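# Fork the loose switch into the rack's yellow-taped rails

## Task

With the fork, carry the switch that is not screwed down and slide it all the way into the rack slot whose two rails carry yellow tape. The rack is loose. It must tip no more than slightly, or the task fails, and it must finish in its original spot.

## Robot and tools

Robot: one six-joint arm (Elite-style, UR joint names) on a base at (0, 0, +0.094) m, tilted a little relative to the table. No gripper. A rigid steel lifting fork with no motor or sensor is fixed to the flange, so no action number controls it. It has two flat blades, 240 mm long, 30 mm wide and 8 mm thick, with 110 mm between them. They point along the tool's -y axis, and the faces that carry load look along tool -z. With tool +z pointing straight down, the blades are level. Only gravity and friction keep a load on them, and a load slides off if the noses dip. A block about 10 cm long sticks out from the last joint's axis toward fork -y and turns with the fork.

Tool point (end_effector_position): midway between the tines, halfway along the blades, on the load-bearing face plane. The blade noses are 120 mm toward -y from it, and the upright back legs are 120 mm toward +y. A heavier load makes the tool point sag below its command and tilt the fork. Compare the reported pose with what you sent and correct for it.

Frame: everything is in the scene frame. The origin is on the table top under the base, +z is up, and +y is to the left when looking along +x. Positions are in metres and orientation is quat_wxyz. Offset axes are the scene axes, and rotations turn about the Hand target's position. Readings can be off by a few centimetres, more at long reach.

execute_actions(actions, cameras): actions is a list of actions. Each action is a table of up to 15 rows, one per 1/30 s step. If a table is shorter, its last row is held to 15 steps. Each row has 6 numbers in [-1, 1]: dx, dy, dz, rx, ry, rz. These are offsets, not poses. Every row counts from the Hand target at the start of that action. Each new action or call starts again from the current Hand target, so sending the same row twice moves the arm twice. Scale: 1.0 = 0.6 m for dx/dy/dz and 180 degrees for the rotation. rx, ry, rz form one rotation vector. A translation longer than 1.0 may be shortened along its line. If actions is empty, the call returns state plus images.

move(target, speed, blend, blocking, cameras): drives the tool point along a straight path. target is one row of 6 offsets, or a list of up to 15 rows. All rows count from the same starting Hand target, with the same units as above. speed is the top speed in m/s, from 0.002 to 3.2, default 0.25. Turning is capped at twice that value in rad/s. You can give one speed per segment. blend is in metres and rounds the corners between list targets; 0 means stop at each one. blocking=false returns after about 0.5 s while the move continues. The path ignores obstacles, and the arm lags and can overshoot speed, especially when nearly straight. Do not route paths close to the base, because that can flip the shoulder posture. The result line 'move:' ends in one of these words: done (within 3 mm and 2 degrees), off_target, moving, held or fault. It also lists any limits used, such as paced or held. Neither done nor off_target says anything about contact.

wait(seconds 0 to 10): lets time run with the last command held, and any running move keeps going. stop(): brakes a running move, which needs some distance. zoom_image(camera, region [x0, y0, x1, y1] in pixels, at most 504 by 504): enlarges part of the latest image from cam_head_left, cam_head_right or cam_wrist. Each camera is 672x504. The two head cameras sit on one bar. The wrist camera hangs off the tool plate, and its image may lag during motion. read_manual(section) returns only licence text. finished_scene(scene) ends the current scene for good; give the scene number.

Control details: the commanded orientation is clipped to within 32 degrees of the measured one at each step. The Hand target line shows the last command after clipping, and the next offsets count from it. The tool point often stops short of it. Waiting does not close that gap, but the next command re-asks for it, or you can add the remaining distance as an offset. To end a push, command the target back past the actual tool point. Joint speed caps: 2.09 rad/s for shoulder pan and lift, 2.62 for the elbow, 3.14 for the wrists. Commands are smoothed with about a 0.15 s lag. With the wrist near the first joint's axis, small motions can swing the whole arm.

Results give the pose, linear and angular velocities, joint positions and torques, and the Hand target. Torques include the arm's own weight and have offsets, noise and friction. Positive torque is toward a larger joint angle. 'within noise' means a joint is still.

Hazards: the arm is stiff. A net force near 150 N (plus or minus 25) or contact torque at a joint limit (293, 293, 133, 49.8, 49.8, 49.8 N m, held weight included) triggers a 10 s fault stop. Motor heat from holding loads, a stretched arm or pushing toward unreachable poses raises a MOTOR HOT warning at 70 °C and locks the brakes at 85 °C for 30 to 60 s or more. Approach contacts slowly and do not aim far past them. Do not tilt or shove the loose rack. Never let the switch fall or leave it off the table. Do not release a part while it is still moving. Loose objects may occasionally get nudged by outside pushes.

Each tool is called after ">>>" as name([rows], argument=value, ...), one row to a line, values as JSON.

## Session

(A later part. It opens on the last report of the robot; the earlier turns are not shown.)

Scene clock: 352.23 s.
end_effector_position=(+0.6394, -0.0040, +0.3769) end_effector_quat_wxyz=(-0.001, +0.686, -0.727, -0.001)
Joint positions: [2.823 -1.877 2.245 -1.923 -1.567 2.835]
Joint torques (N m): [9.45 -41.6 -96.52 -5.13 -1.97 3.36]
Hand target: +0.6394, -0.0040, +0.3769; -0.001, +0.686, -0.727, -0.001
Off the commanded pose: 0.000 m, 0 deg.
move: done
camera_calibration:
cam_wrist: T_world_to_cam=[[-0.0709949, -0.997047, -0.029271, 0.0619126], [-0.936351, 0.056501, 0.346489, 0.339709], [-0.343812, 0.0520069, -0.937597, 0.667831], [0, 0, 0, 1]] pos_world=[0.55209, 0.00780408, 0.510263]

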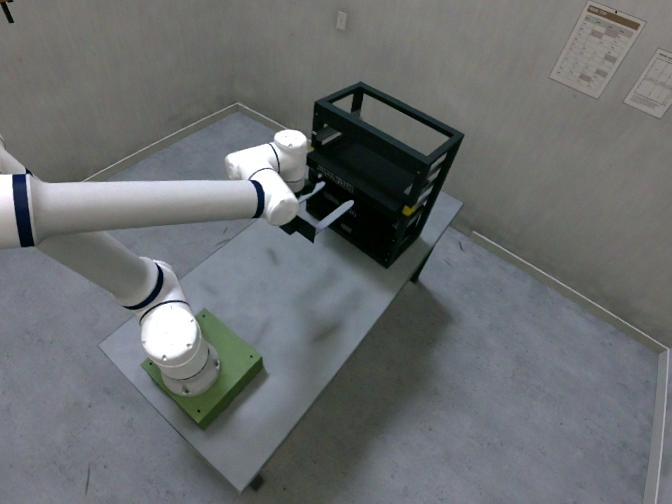

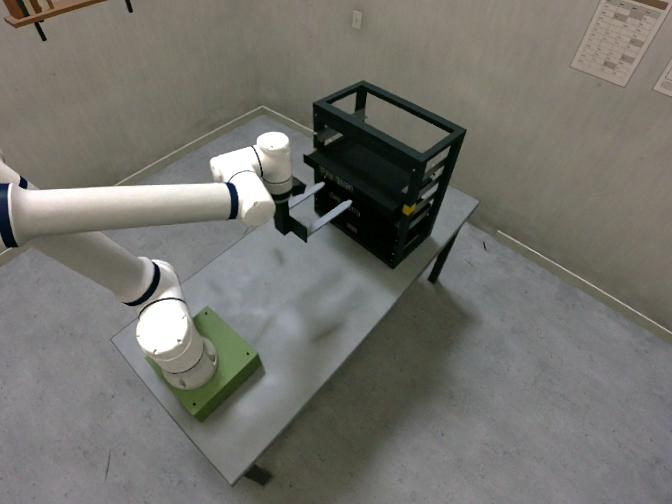

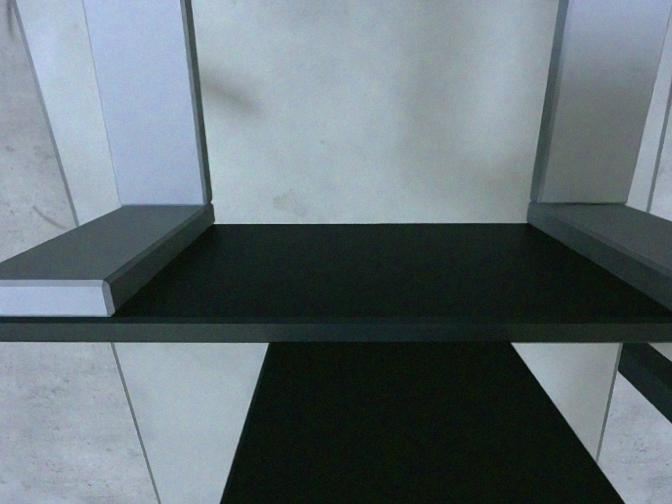

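>>> move(target=[0.12,-0.0068,0,0,0,0], speed=0.05, cameras=["all"])

>>> zoom_image(camera="cam_head_right", region=[280, 90, 440, 290])

>>> zoom_image(camera="cam_head_left", region=[280, 90, 440, 290])

Scene clock: 357.10 s.
end_effector_position=(+0.7112, -0.0080, +0.3769) end_effector_quat_wxyz=(-0.001, +0.686, -0.727, -0.001)
Joint positions: [2.864 -1.735 2.143 -1.964 -1.566 2.876]
Joint torques (N m): [12.55 -24.16 -109.33 -16.41 3.51 2.5]
Hand target: +0.7114, -0.0081, +0.3769; -0.001, +0.686, -0.727, -0.001
Off the commanded pose: 0.000 m, 0 deg.
move: done
camera_calibration:
cam_wrist: T_world_to_cam=[[-0.0711825, -0.997036, -0.0292039, 0.0630973], [-0.936338, 0.0567, 0.346492, 0.40706], [-0.343809, 0.0520089, -0.937598, 0.692689], [0, 0, 0, 1]] pos_world=[0.62379, 0.00380398, 0.510263]

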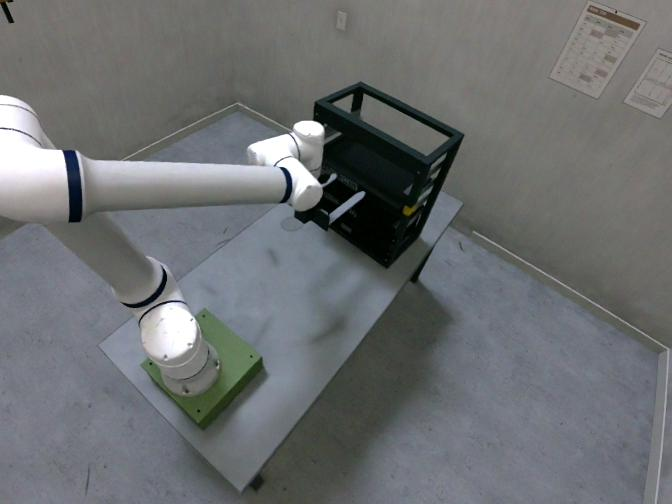

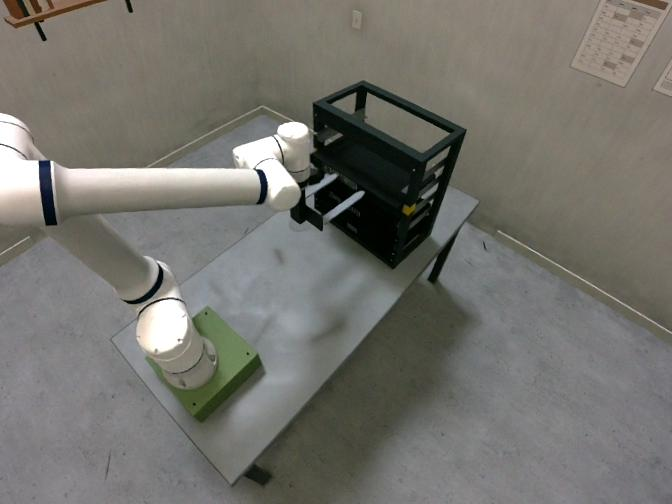

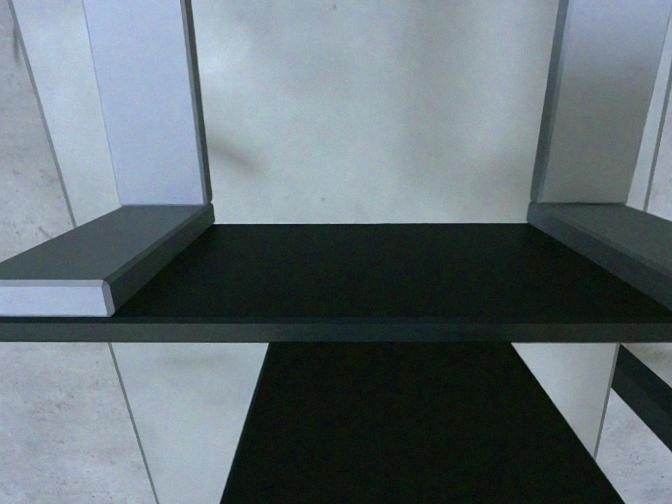

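Scaled by 2.520.

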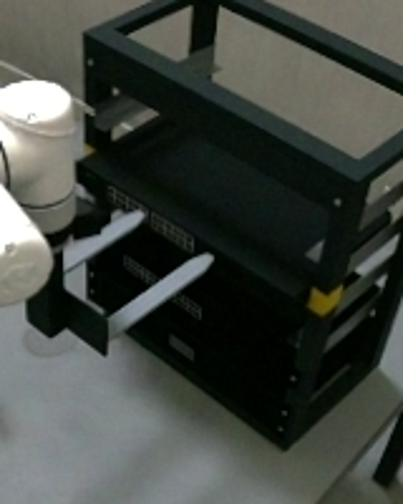

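Scaled by 2.520.

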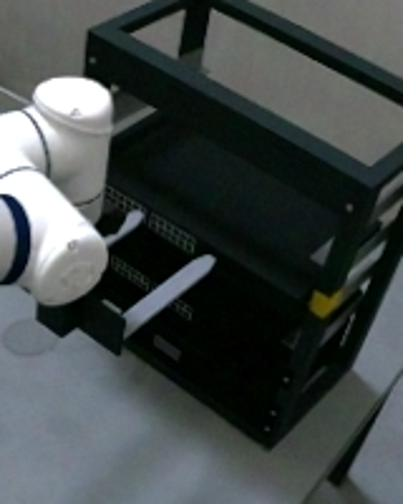

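>>> move(target=[0.035,-0.002,0,0,0,0], speed=0.03, cameras=["all"])

>>> zoom_image(camera="cam_head_right", region=[300, 110, 420, 250])

>>> zoom_image(camera="cam_head_left", region=[300, 110, 420, 250])

Scene clock: 360.63 s.
end_effector_position=(+0.7322, -0.0092, +0.3769) end_effector_quat_wxyz=(-0.001, +0.686, -0.727, -0.001)
Joint positions: [2.874 -1.696 2.111 -1.971 -1.566 2.886]
Joint torques (N m): [13.4 -29.8 -109.9 -16.36 4.98 1.41]
Hand target: +0.7324, -0.0093, +0.3769; -0.001, +0.686, -0.727, -0.001
Off the commanded pose: 0.000 m, 0 deg.
move: done
camera_calibration:
cam_wrist: T_world_to_cam=[[-0.0711825, -0.997036, -0.0292039, 0.0633957], [-0.936338, 0.0567, 0.346492, 0.426791], [-0.343809, 0.0520089, -0.937598, 0.699971], [0, 0, 0, 1]] pos_world=[0.64479, 0.00260398, 0.510263]

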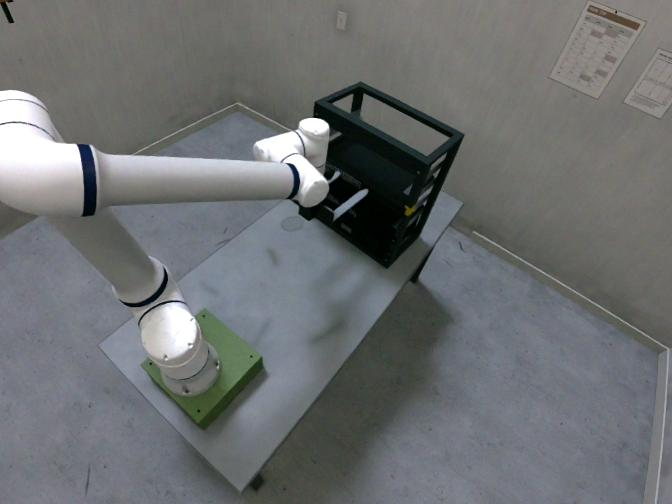

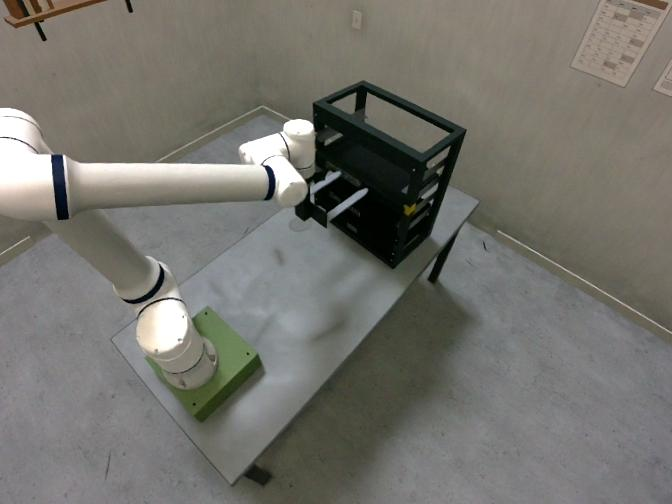

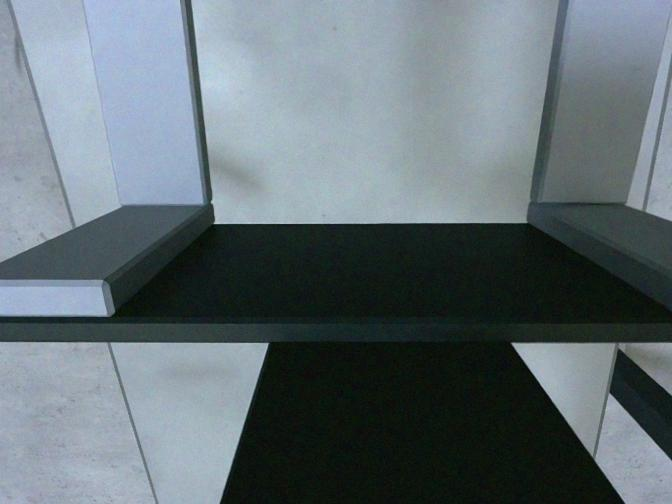

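Scaled by 3.600.

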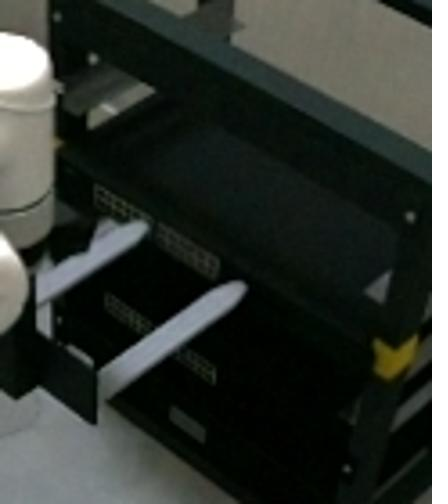

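Scaled by 3.600.

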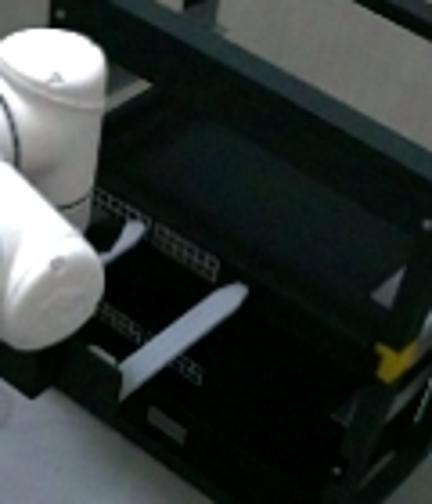

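>>> move(target=[0.01,-0.0006,0,0,0,0], speed=0.02)

>>> move(target=[0.006,-0.0003,0,0,0,0], speed=0.02, cameras=["all"])

>>> zoom_image(camera="cam_head_right", region=[300, 110, 420, 250])

>>> zoom_image(camera="cam_head_left", region=[370, 170, 430, 230])

>>> zoom_image(camera="cam_head_right", region=[300, 130, 360, 190])

Scene clock: 365.77 s.
end_effector_position=(+0.7382, -0.0096, +0.3769) end_effector_quat_wxyz=(-0.001, +0.686, -0.727, -0.001)
Joint positions: [2.877 -1.685 2.102 -1.973 -1.566 2.888]
Joint torques (N m): [13.95 -30.74 -110.23 -16.64 4.86 1.28]
Hand target: +0.7384, -0.0096, +0.3769; -0.001, +0.686, -0.727, -0.001
Off the commanded pose: 0.000 m, 0 deg.
move: done

Scene clock: 366.47 s.
end_effector_position=(+0.7418, -0.0098, +0.3769) end_effector_quat_wxyz=(-0.001, +0.686, -0.727, -0.001)
Joint positions: [2.878 -1.679 2.096 -1.974 -1.566 2.89]
Joint torques (N m): [14.72 -30.45 -109.47 -16.46 5.03 1.11]
Hand target: +0.7420, -0.0098, +0.3769; -0.001, +0.686, -0.727, -0.001
Off the commanded pose: 0.000 m, 0 deg.
move: done
camera_calibration:
cam_wrist: T_world_to_cam=[[-0.0711825, -0.997036, -0.0292039, 0.0635876], [-0.936338, 0.0567, 0.346492, 0.435902], [-0.343809, 0.0520089, -0.937598, 0.703332], [0, 0, 0, 1]] pos_world=[0.65449, 0.00210398, 0.510263]

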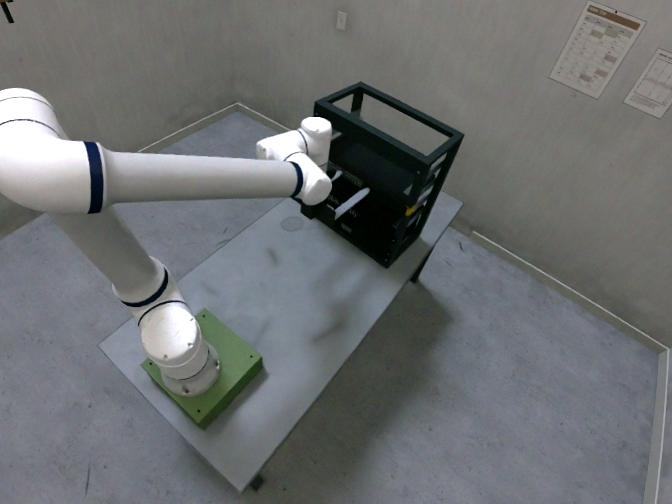

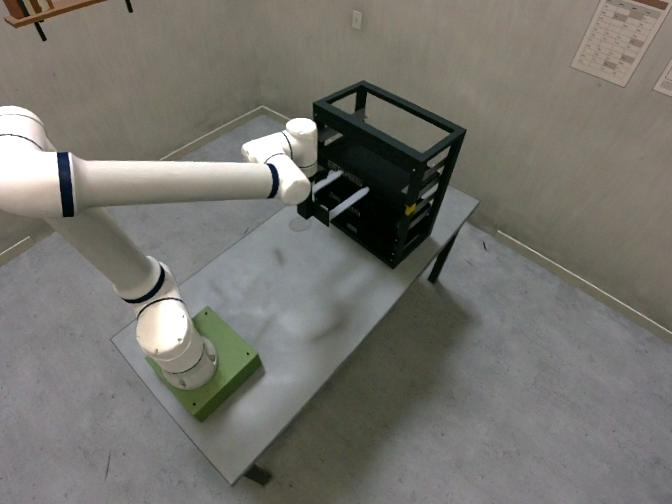

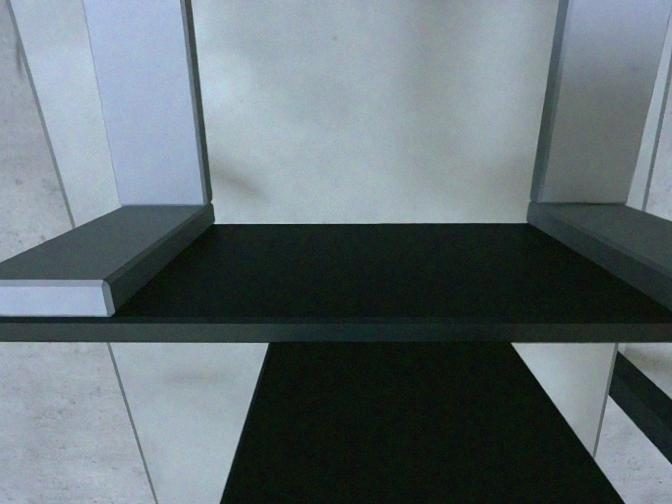

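Scaled by 3.600.

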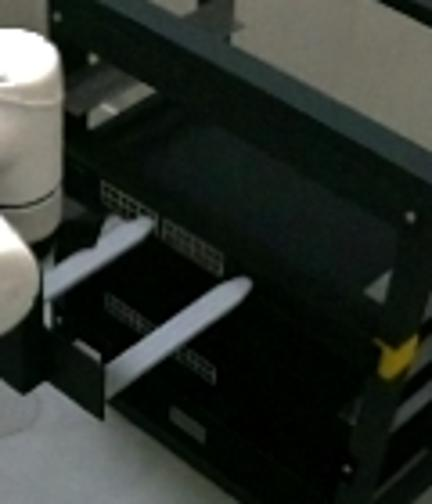

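Scaled by 8.400.

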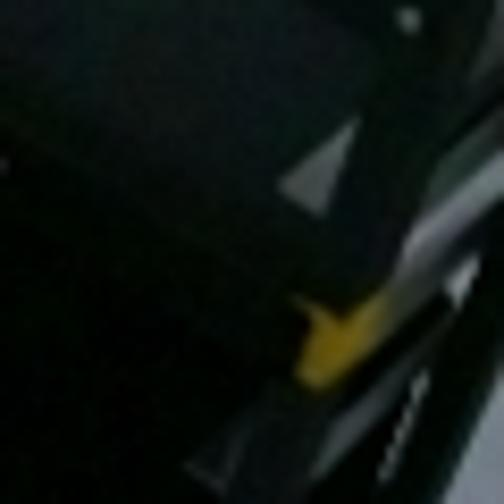

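Scaled by 8.400.

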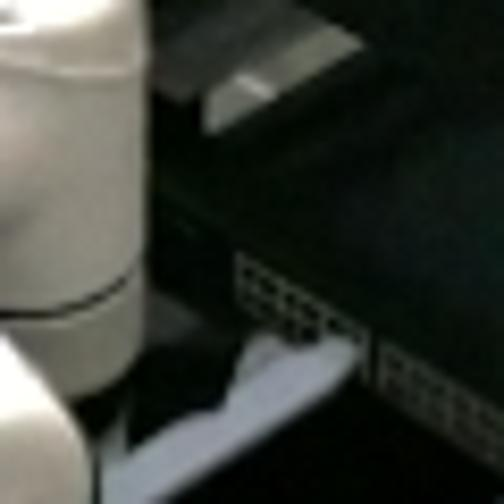

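>>> move(target=[0.005,-0.0003,0,0,0,0], speed=0.02)

>>> move(target=[0.004,-0.0002,0,0,0,0], speed=0.02, cameras=["all"])

>>> zoom_image(camera="cam_head_right", region=[370, 170, 430, 230])

>>> zoom_image(camera="cam_head_left", region=[370, 170, 430, 230])

>>> zoom_image(camera="cam_head_right", region=[300, 130, 360, 190])

Scene clock: 371.20 s.
end_effector_position=(+0.7449, -0.0100, +0.3769) end_effector_quat_wxyz=(-0.001, +0.686, -0.727, -0.001)
Joint positions: [2.88 -1.673 2.092 -1.974 -1.566 2.891]
Joint torques (N m): [14.45 -33.06 -110.81 -16.52 4.91 1.24]
Hand target: +0.7450, -0.0100, +0.3769; -0.001, +0.686, -0.727, -0.001
Off the commanded pose: 0.000 m, 0 deg.
move: done

Scene clock: 371.90 s.
end_effector_position=(+0.7473, -0.0101, +0.3769) end_effector_quat_wxyz=(-0.001, +0.686, -0.727, -0.001)
Joint positions: [2.881 -1.669 2.088 -1.975 -1.566 2.892]
Joint torques (N m): [12.52 -32.31 -110.08 -16.72 4.96 1.26]
Hand target: +0.7474, -0.0101, +0.3769; -0.001, +0.686, -0.727, -0.001
Off the commanded pose: 0.000 m, 0 deg.
move: done
camera_calibration:
cam_wrist: T_world_to_cam=[[-0.0711825, -0.997036, -0.0292039, 0.06368], [-0.936338, 0.0567, 0.346492, 0.441069], [-0.343809, 0.0520089, -0.937598, 0.705239], [0, 0, 0, 1]] pos_world=[0.65999, 0.00180398, 0.510263]

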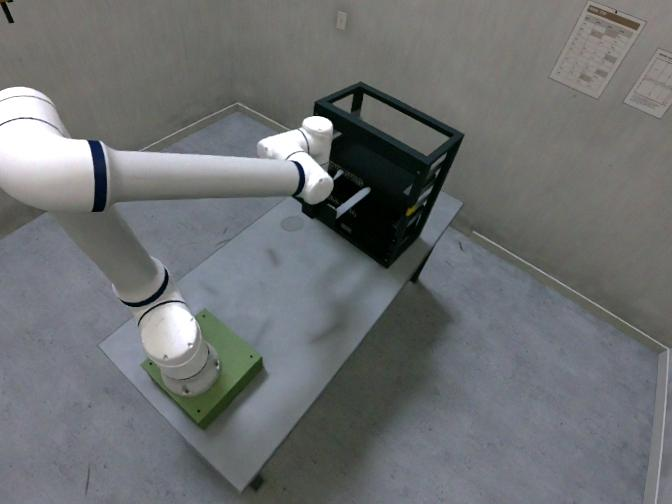

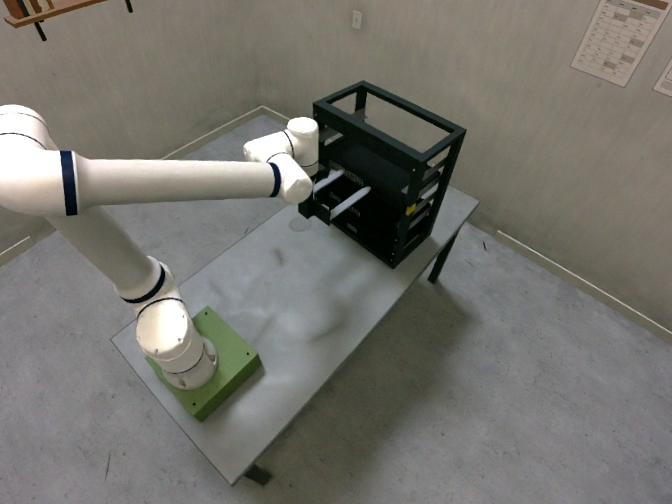

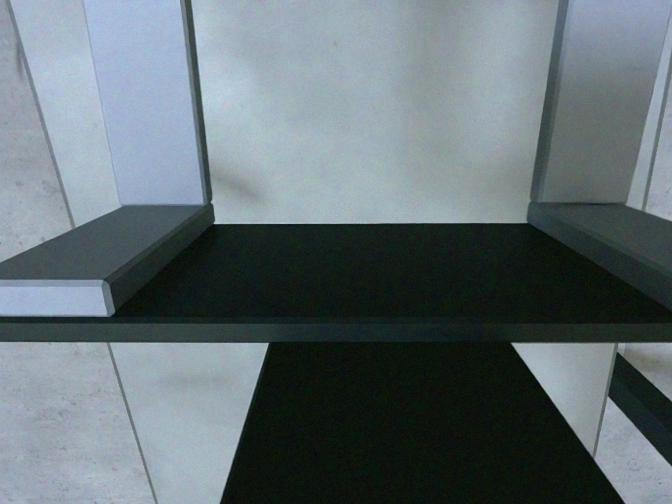

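Scaled by 8.400.

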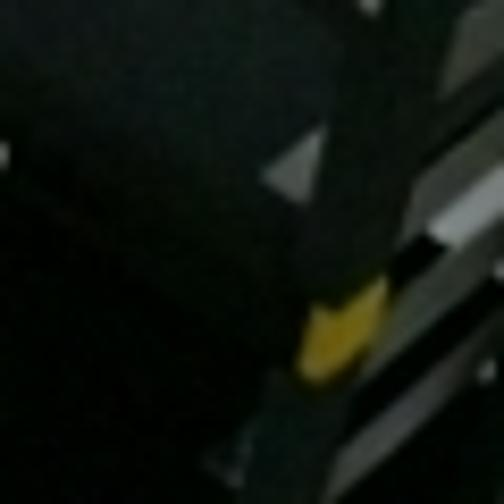

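Scaled by 8.400.

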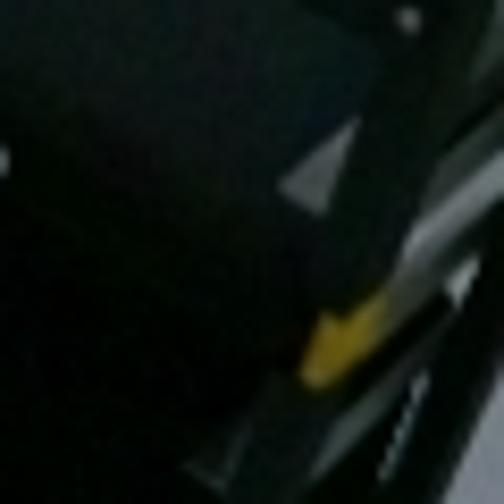

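Scaled by 8.400.

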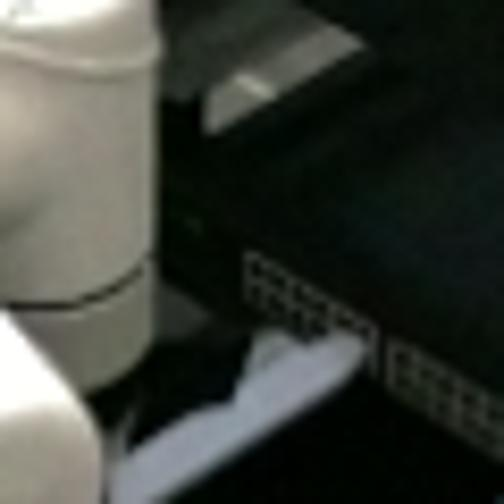

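Keep inching.

>>> move(target=[0.004,-0.0002,0,0,0,0], speed=0.01)

>>> move(target=[0.003,-0.0001,0,0,0,0], speed=0.01, cameras=["all"])

>>> zoom_image(camera="cam_head_right", region=[370, 170, 430, 230])

>>> zoom_image(camera="cam_head_right", region=[300, 130, 360, 190])

Scene clock: 376.13 s.
end_effector_position=(+0.7497, -0.0102, +0.3769) end_effector_quat_wxyz=(-0.001, +0.686, -0.727, -0.001)
Joint positions: [2.882 -1.665 2.084 -1.976 -1.566 2.894]
Joint torques (N m): [14.35 -32.69 -109.29 -16.65 4.41 1.08]
Hand target: +0.7498, -0.0102, +0.3769; -0.001, +0.686, -0.727, -0.001
Off the commanded pose: 0.000 m, 0 deg.
move: done

Scene clock: 376.83 s.
end_effector_position=(+0.7515, -0.0103, +0.3769) end_effector_quat_wxyz=(-0.001, +0.686, -0.727, -0.001)
Joint positions: [2.883 -1.661 2.081 -1.976 -1.566 2.894]
Joint torques (N m): [10.64 -24 -116.23 -20.66 4.17 0.31]
Hand target: +0.7516, -0.0103, +0.3769; -0.001, +0.686, -0.727, -0.001
Off the commanded pose: 0.000 m, 0 deg.
move: done
camera_calibration:
cam_wrist: T_world_to_cam=[[-0.0712226, -0.99703, -0.0292883, 0.0638491], [-0.936303, 0.0567034, 0.346586, 0.444942], [-0.343896, 0.0521074, -0.937561, 0.706731], [0, 0, 0, 1]] pos_world=[0.66419, 0.00160383, 0.510263]

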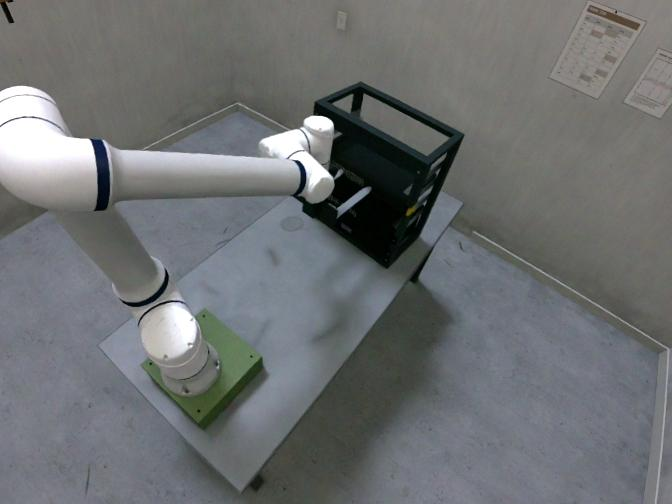

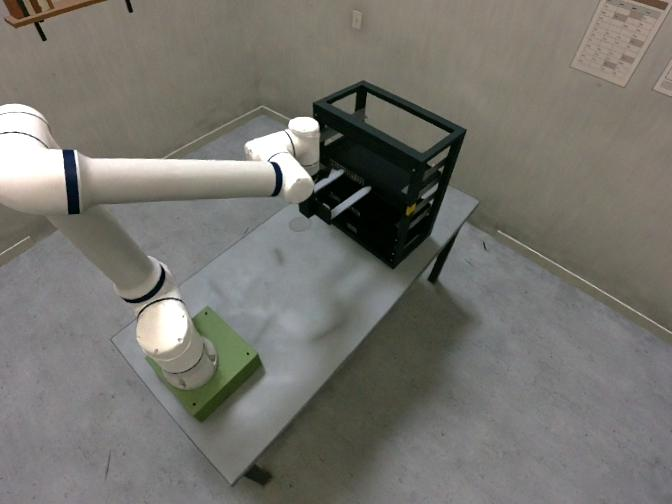

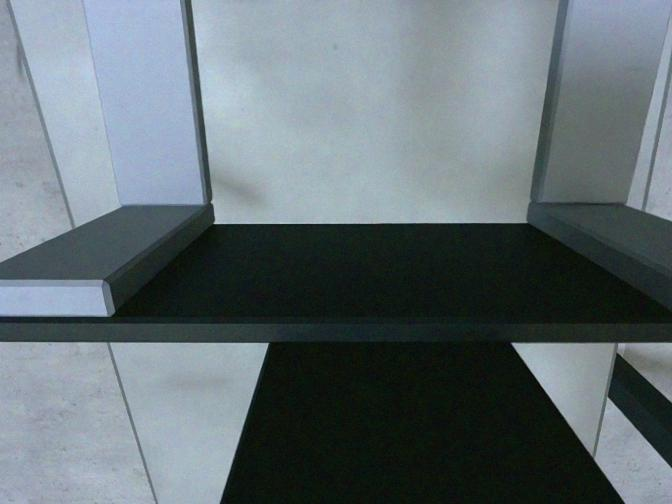

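Scaled by 8.400.

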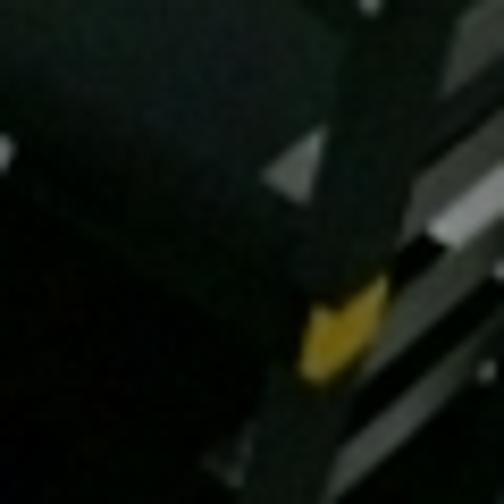

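Scaled by 8.400.

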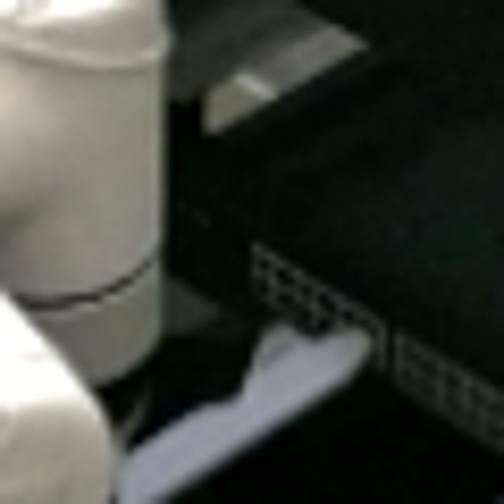

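>>> move(target=[-0.25,0.2,0.05,0,0,0], speed=0.2, cameras=["all"])

>>> zoom_image(camera="cam_head_right", region=[300, 110, 430, 240])

>>> zoom_image(camera="cam_head_right", region=[300, 130, 360, 190])

>>> zoom_image(camera="cam_head_right", region=[370, 170, 430, 230])

Scene clock: 381.93 s.
end_effector_position=(+0.6018, +0.1096, +0.4069) end_effector_quat_wxyz=(-0.001, +0.686, -0.727, -0.001)
Joint positions: [3.046 -1.947 2.231 -1.84 -1.563 3.058]
Joint torques (N m): [8.61 -36.42 -74.18 -5.05 -1.05 3.31]
Hand target: +0.6016, +0.1097, +0.4069; -0.001, +0.686, -0.727, -0.001
Off the commanded pose: 0.000 m, 0 deg.
move: done
camera_calibration:
cam_wrist: T_world_to_cam=[[-0.0712159, -0.997031, -0.0292978, 0.173611], [-0.936336, 0.0566987, 0.346497, 0.287646], [-0.343807, 0.0521086, -0.937593, 0.677101], [0, 0, 0, 1]] pos_world=[0.51449, 0.121504, 0.540263]

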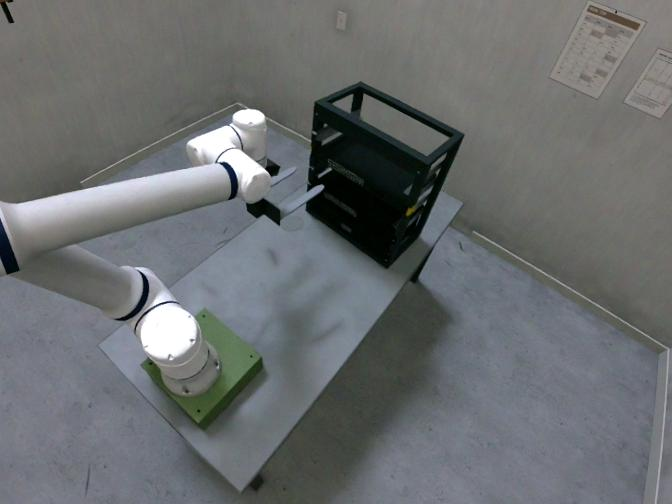

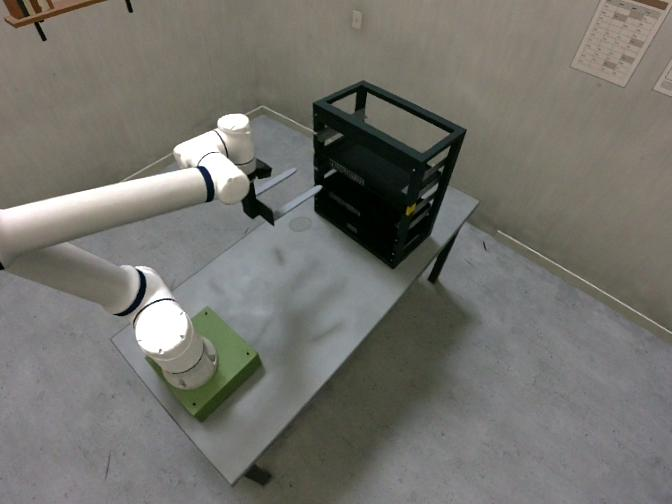

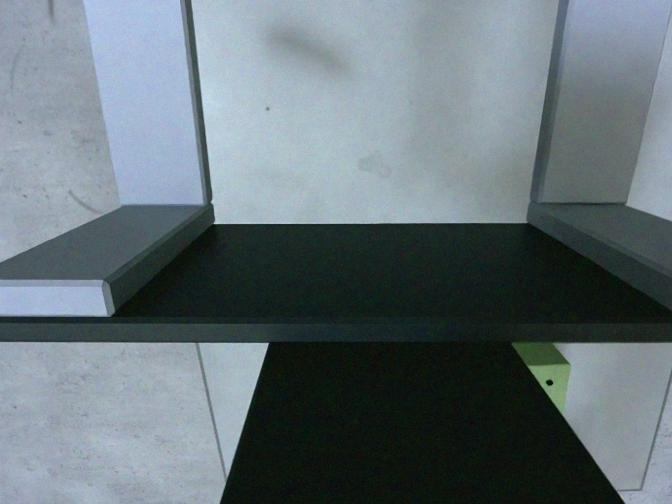

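Scaled by 3.877.

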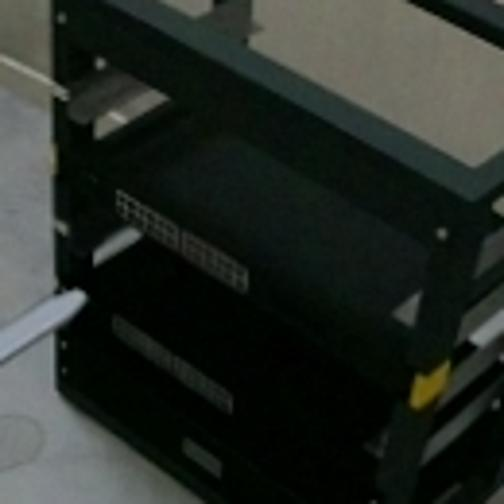

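Scaled by 8.400.

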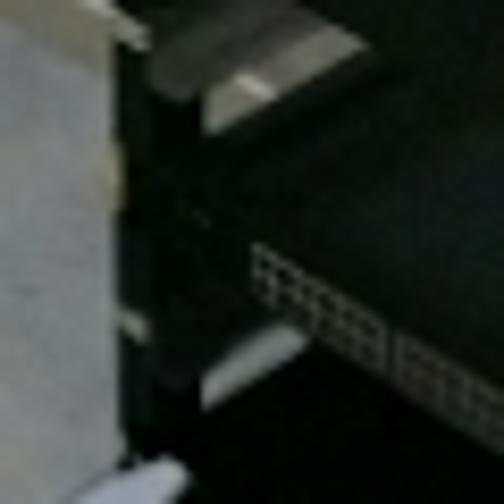

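Scaled by 8.400.

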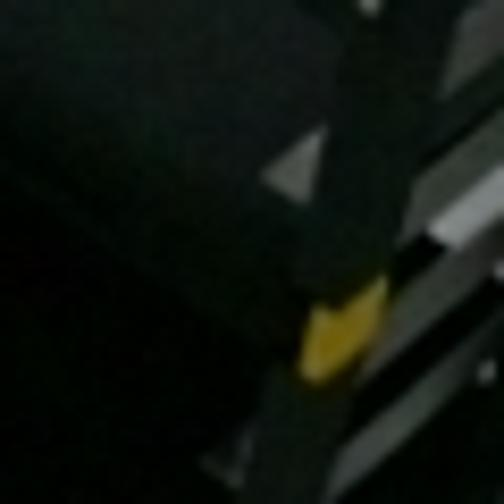

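>>> move([
  [0.05,-0.02,-0.05,0,0,0],
  [0.235,-0.031,-0.05,0,0,0],
], speed=[0.15,0.06])

>>> move(target=[0.01,-0.0006,0,0,0,0], speed=0.015)

>>> move(target=[0.005,-0.0003,0,0,0,0], speed=0.01)

Scene clock: 390.37 s.
end_effector_position=(+0.7424, +0.0911, +0.3769) end_effector_quat_wxyz=(-0.001, +0.686, -0.727, -0.001)
Joint positions: [3.049 -1.665 2.083 -1.975 -1.563 3.061]
Joint torques (N m): [9.81 -35.77 -95.56 -10.18 1.2 3.5]
Hand target: +0.7426, +0.0911, +0.3769; -0.001, +0.686, -0.727, -0.001
Off the commanded pose: 0.000 m, 0 deg.
move: done

Scene clock: 391.10 s.
end_effector_position=(+0.7484, +0.0908, +0.3769) end_effector_quat_wxyz=(-0.001, +0.686, -0.727, -0.001)
Joint positions: [3.05 -1.654 2.074 -1.977 -1.563 3.062]
Joint torques (N m): [9.82 -38.7 -95.74 -10.34 0.31 3.45]
Hand target: +0.7486, +0.0908, +0.3769; -0.001, +0.686, -0.727, -0.001
Off the commanded pose: 0.000 m, 0 deg.
move: done

Scene clock: 391.80 s.
end_effector_position=(+0.7515, +0.0906, +0.3769) end_effector_quat_wxyz=(-0.001, +0.686, -0.727, -0.001)
Joint positions: [3.05 -1.649 2.069 -1.977 -1.563 3.062]
Joint torques (N m): [8.71 -37.33 -95.46 -10.24 -0.34 3.25]
Hand target: +0.7516, +0.0906, +0.3769; -0.001, +0.686, -0.727, -0.001
Off the commanded pose: 0.000 m, 0 deg.
move: done

>>> move(target=[0.004,-0.0002,0,0,0,0], speed=0.01)

>>> move(target=[0.003,-0.0002,0,0,0,0], speed=0.01, cameras=["all"])

>>> zoom_image(camera="cam_head_right", region=[300, 130, 360, 190])

>>> zoom_image(camera="cam_head_right", region=[370, 170, 430, 230])

Scene clock: 396.47 s.
end_effector_position=(+0.7539, +0.0905, +0.3769) end_effector_quat_wxyz=(-0.001, +0.686, -0.727, -0.001)
Joint positions: [3.051 -1.645 2.065 -1.978 -1.563 3.062]
Joint torques (N m): [9.18 -37.49 -95.08 -10.43 0.02 3.33]
Hand target: +0.7540, +0.0905, +0.3769; -0.001, +0.686, -0.727, -0.001
Off the commanded pose: 0.000 m, 0 deg.
move: done

Scene clock: 397.17 s.
end_effector_position=(+0.7557, +0.0903, +0.3769) end_effector_quat_wxyz=(-0.001, +0.686, -0.727, -0.001)
Joint positions: [3.051 -1.642 2.063 -1.978 -1.563 3.063]
Joint torques (N m): [10.32 -38.4 -94.77 -10.33 0.57 3.47]
Hand target: +0.7558, +0.0903, +0.3769; -0.001, +0.686, -0.727, -0.001
Off the commanded pose: 0.000 m, 0 deg.
move: done
camera_calibration:
cam_wrist: T_world_to_cam=[[-0.0711825, -0.997036, -0.0292039, 0.16438], [-0.936338, 0.0567, 0.346492, 0.443242], [-0.343809, 0.0520089, -0.937598, 0.702905], [0, 0, 0, 1]] pos_world=[0.66839, 0.102204, 0.510263]

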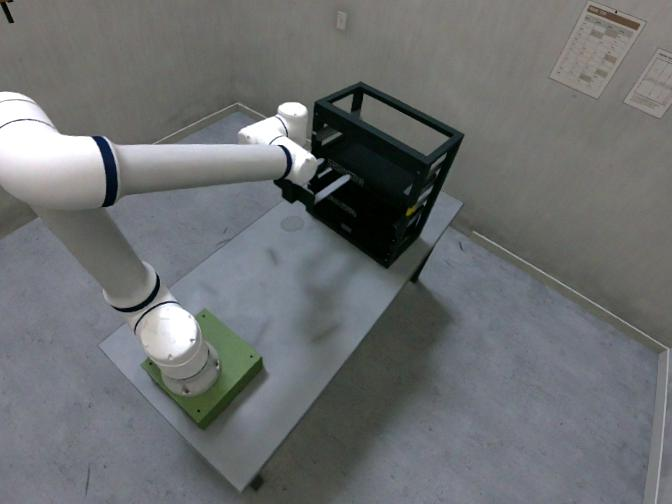

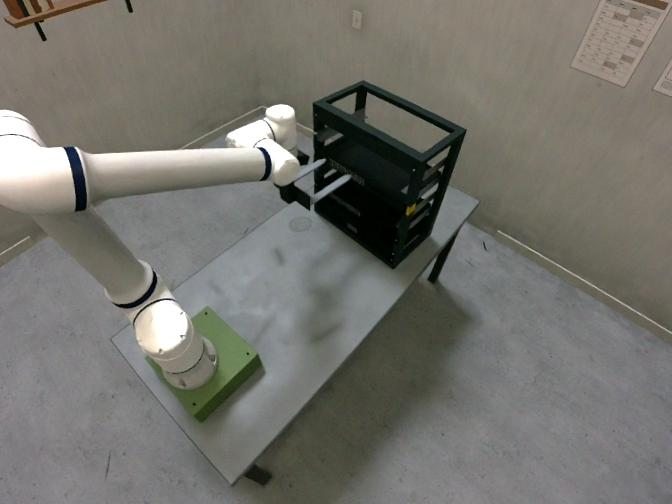

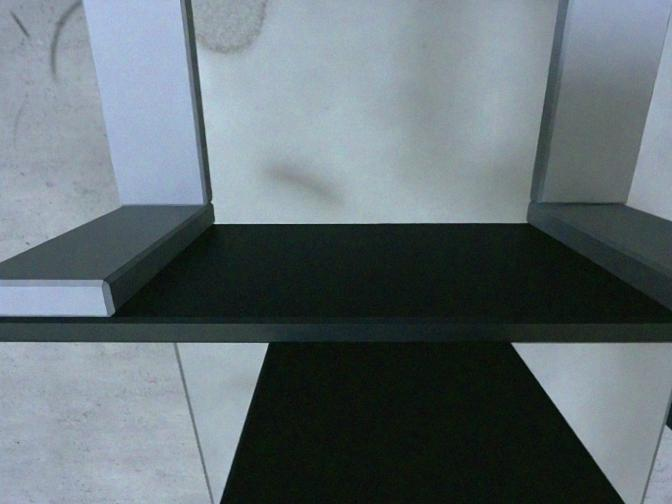

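Scaled by 8.400.

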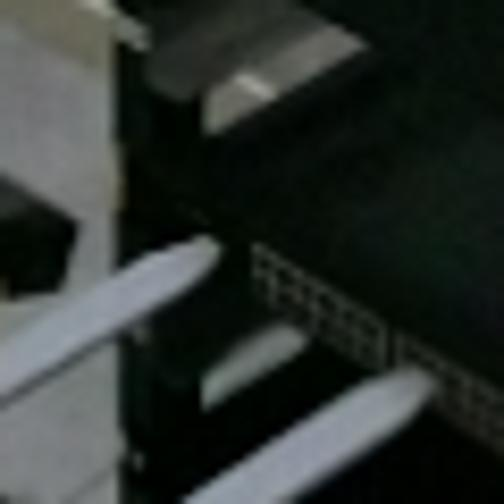

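Scaled by 8.400.

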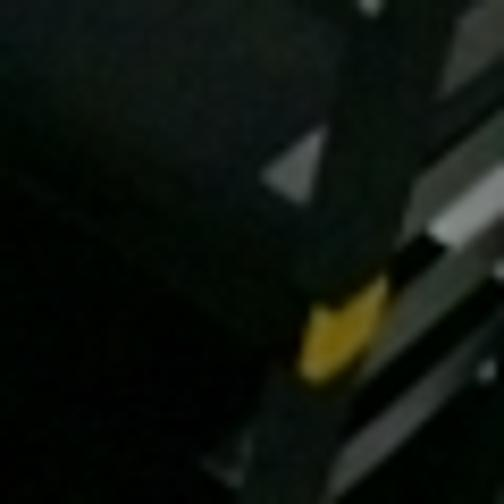

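>>> move(target=[0.004,-0.0002,0,0,0,0], speed=0.01)

>>> move(target=[0.0025,-0.0001,0,0,0,0], speed=0.01)

Scene clock: 401.93 s.
end_effector_position=(+0.7580, +0.0902, +0.3769) end_effector_quat_wxyz=(-0.001, +0.686, -0.727, -0.001)
Joint positions: [3.051 -1.637 2.059 -1.978 -1.563 3.063]
Joint torques (N m): [8.7 -29.89 -107.61 -11.41 1.7 1.31]
Hand target: +0.7582, +0.0902, +0.3769; -0.001, +0.686, -0.727, -0.001
Off the commanded pose: 0.000 m, 0 deg.
move: done

Scene clock: 402.63 s.
end_effector_position=(+0.7596, +0.0902, +0.3769) end_effector_quat_wxyz=(-0.001, +0.686, -0.727, -0.001)
Joint positions: [3.051 -1.635 2.056 -1.979 -1.563 3.063]
Joint torques (N m): [3.82 -31.92 -112.54 -17.47 0.49 1.85]
Hand target: +0.7597, +0.0902, +0.3769; -0.001, +0.686, -0.727, -0.001
Off the commanded pose: 0.000 m, 0 deg.
move: done

>>> move(target=[0.0025,-0.0001,0,0,0,0], speed=0.01, cameras=["all"])

>>> zoom_image(camera="cam_head_right", region=[300, 130, 360, 190])

>>> zoom_image(camera="cam_head_right", region=[370, 170, 430, 230])

Scene clock: 417.23 s.
end_effector_position=(+0.7594, +0.0902, +0.3753) end_effector_quat_wxyz=(+0.001, +0.686, -0.728, -0.003)
Joint positions: [3.052 -1.632 2.055 -1.975 -1.563 3.064]
Joint torques (N m): [-7.16 -53.1 -83.18 -8.39 -0.29 0.46]
Hand target: +0.7594, +0.0902, +0.3753; +0.001, +0.686, -0.728, -0.003 (not the last commanded pose)
Off the commanded pose: 0.002 m, 0 deg.
FORCE FAULT: contact force on the arm reached its limit, and the arm stopped for 10 seconds. The contact can be on any part of the arm, not only on its tool. That time counts as 20 of the actions that you can send in this scene. The arm's remaining commands of this call were not run. The arm's target is now where it stood when the stop ended, not its last command. The arm accepts commands again.
move: fault
camera_calibration:
cam_wrist: T_world_to_cam=[[-0.0720248, -0.99697, -0.0293707, 0.165195], [-0.934723, 0.0571949, 0.350745, 0.444393], [-0.348002, 0.0527158, -0.93601, 0.7052], [0, 0, 0, 1]] pos_world=[0.672694, 0.102103, 0.509057]

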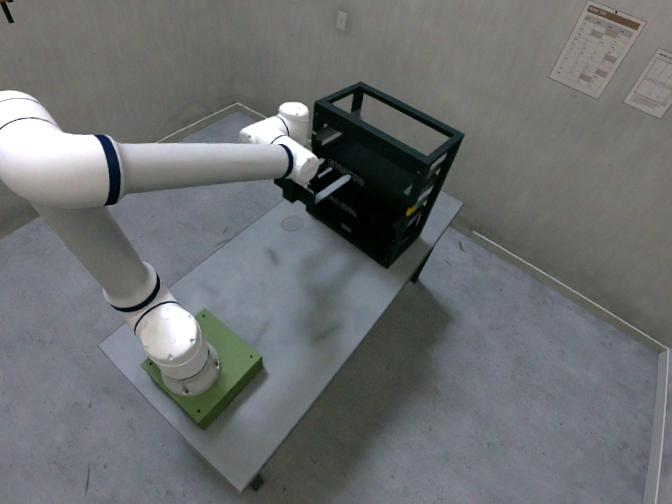

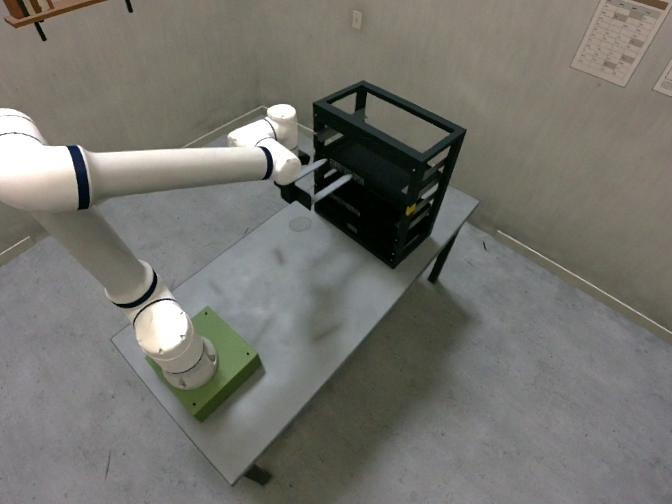

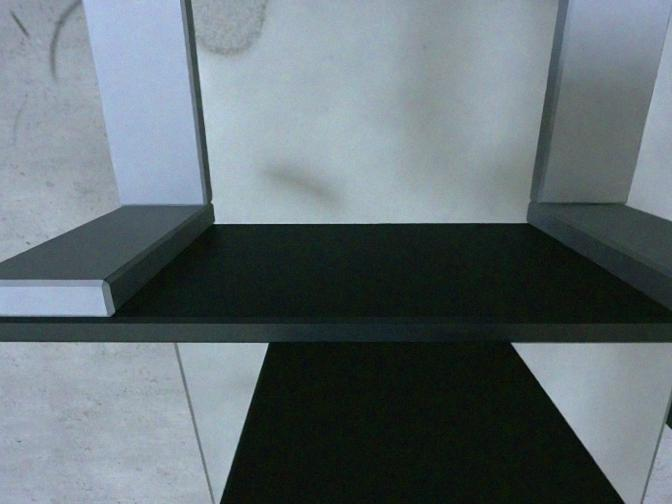

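Scaled by 8.400.

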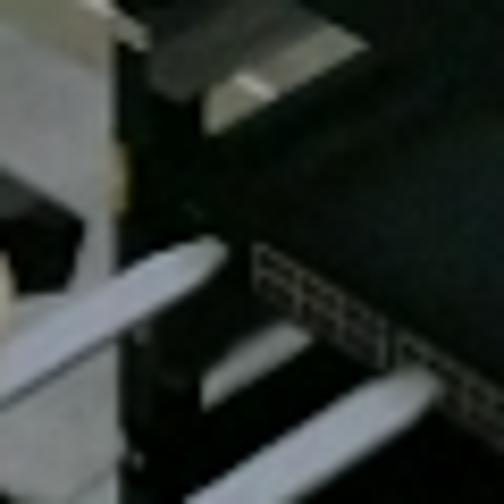

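Scaled by 8.400.

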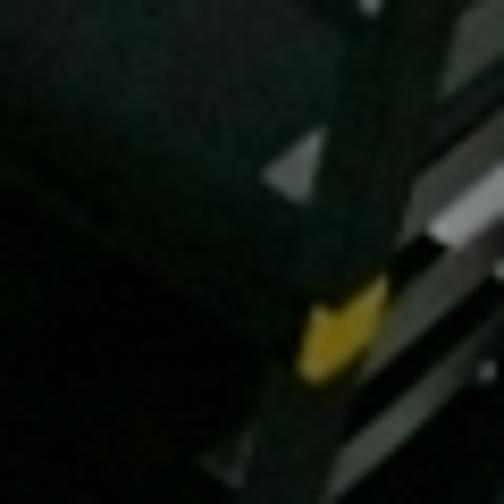

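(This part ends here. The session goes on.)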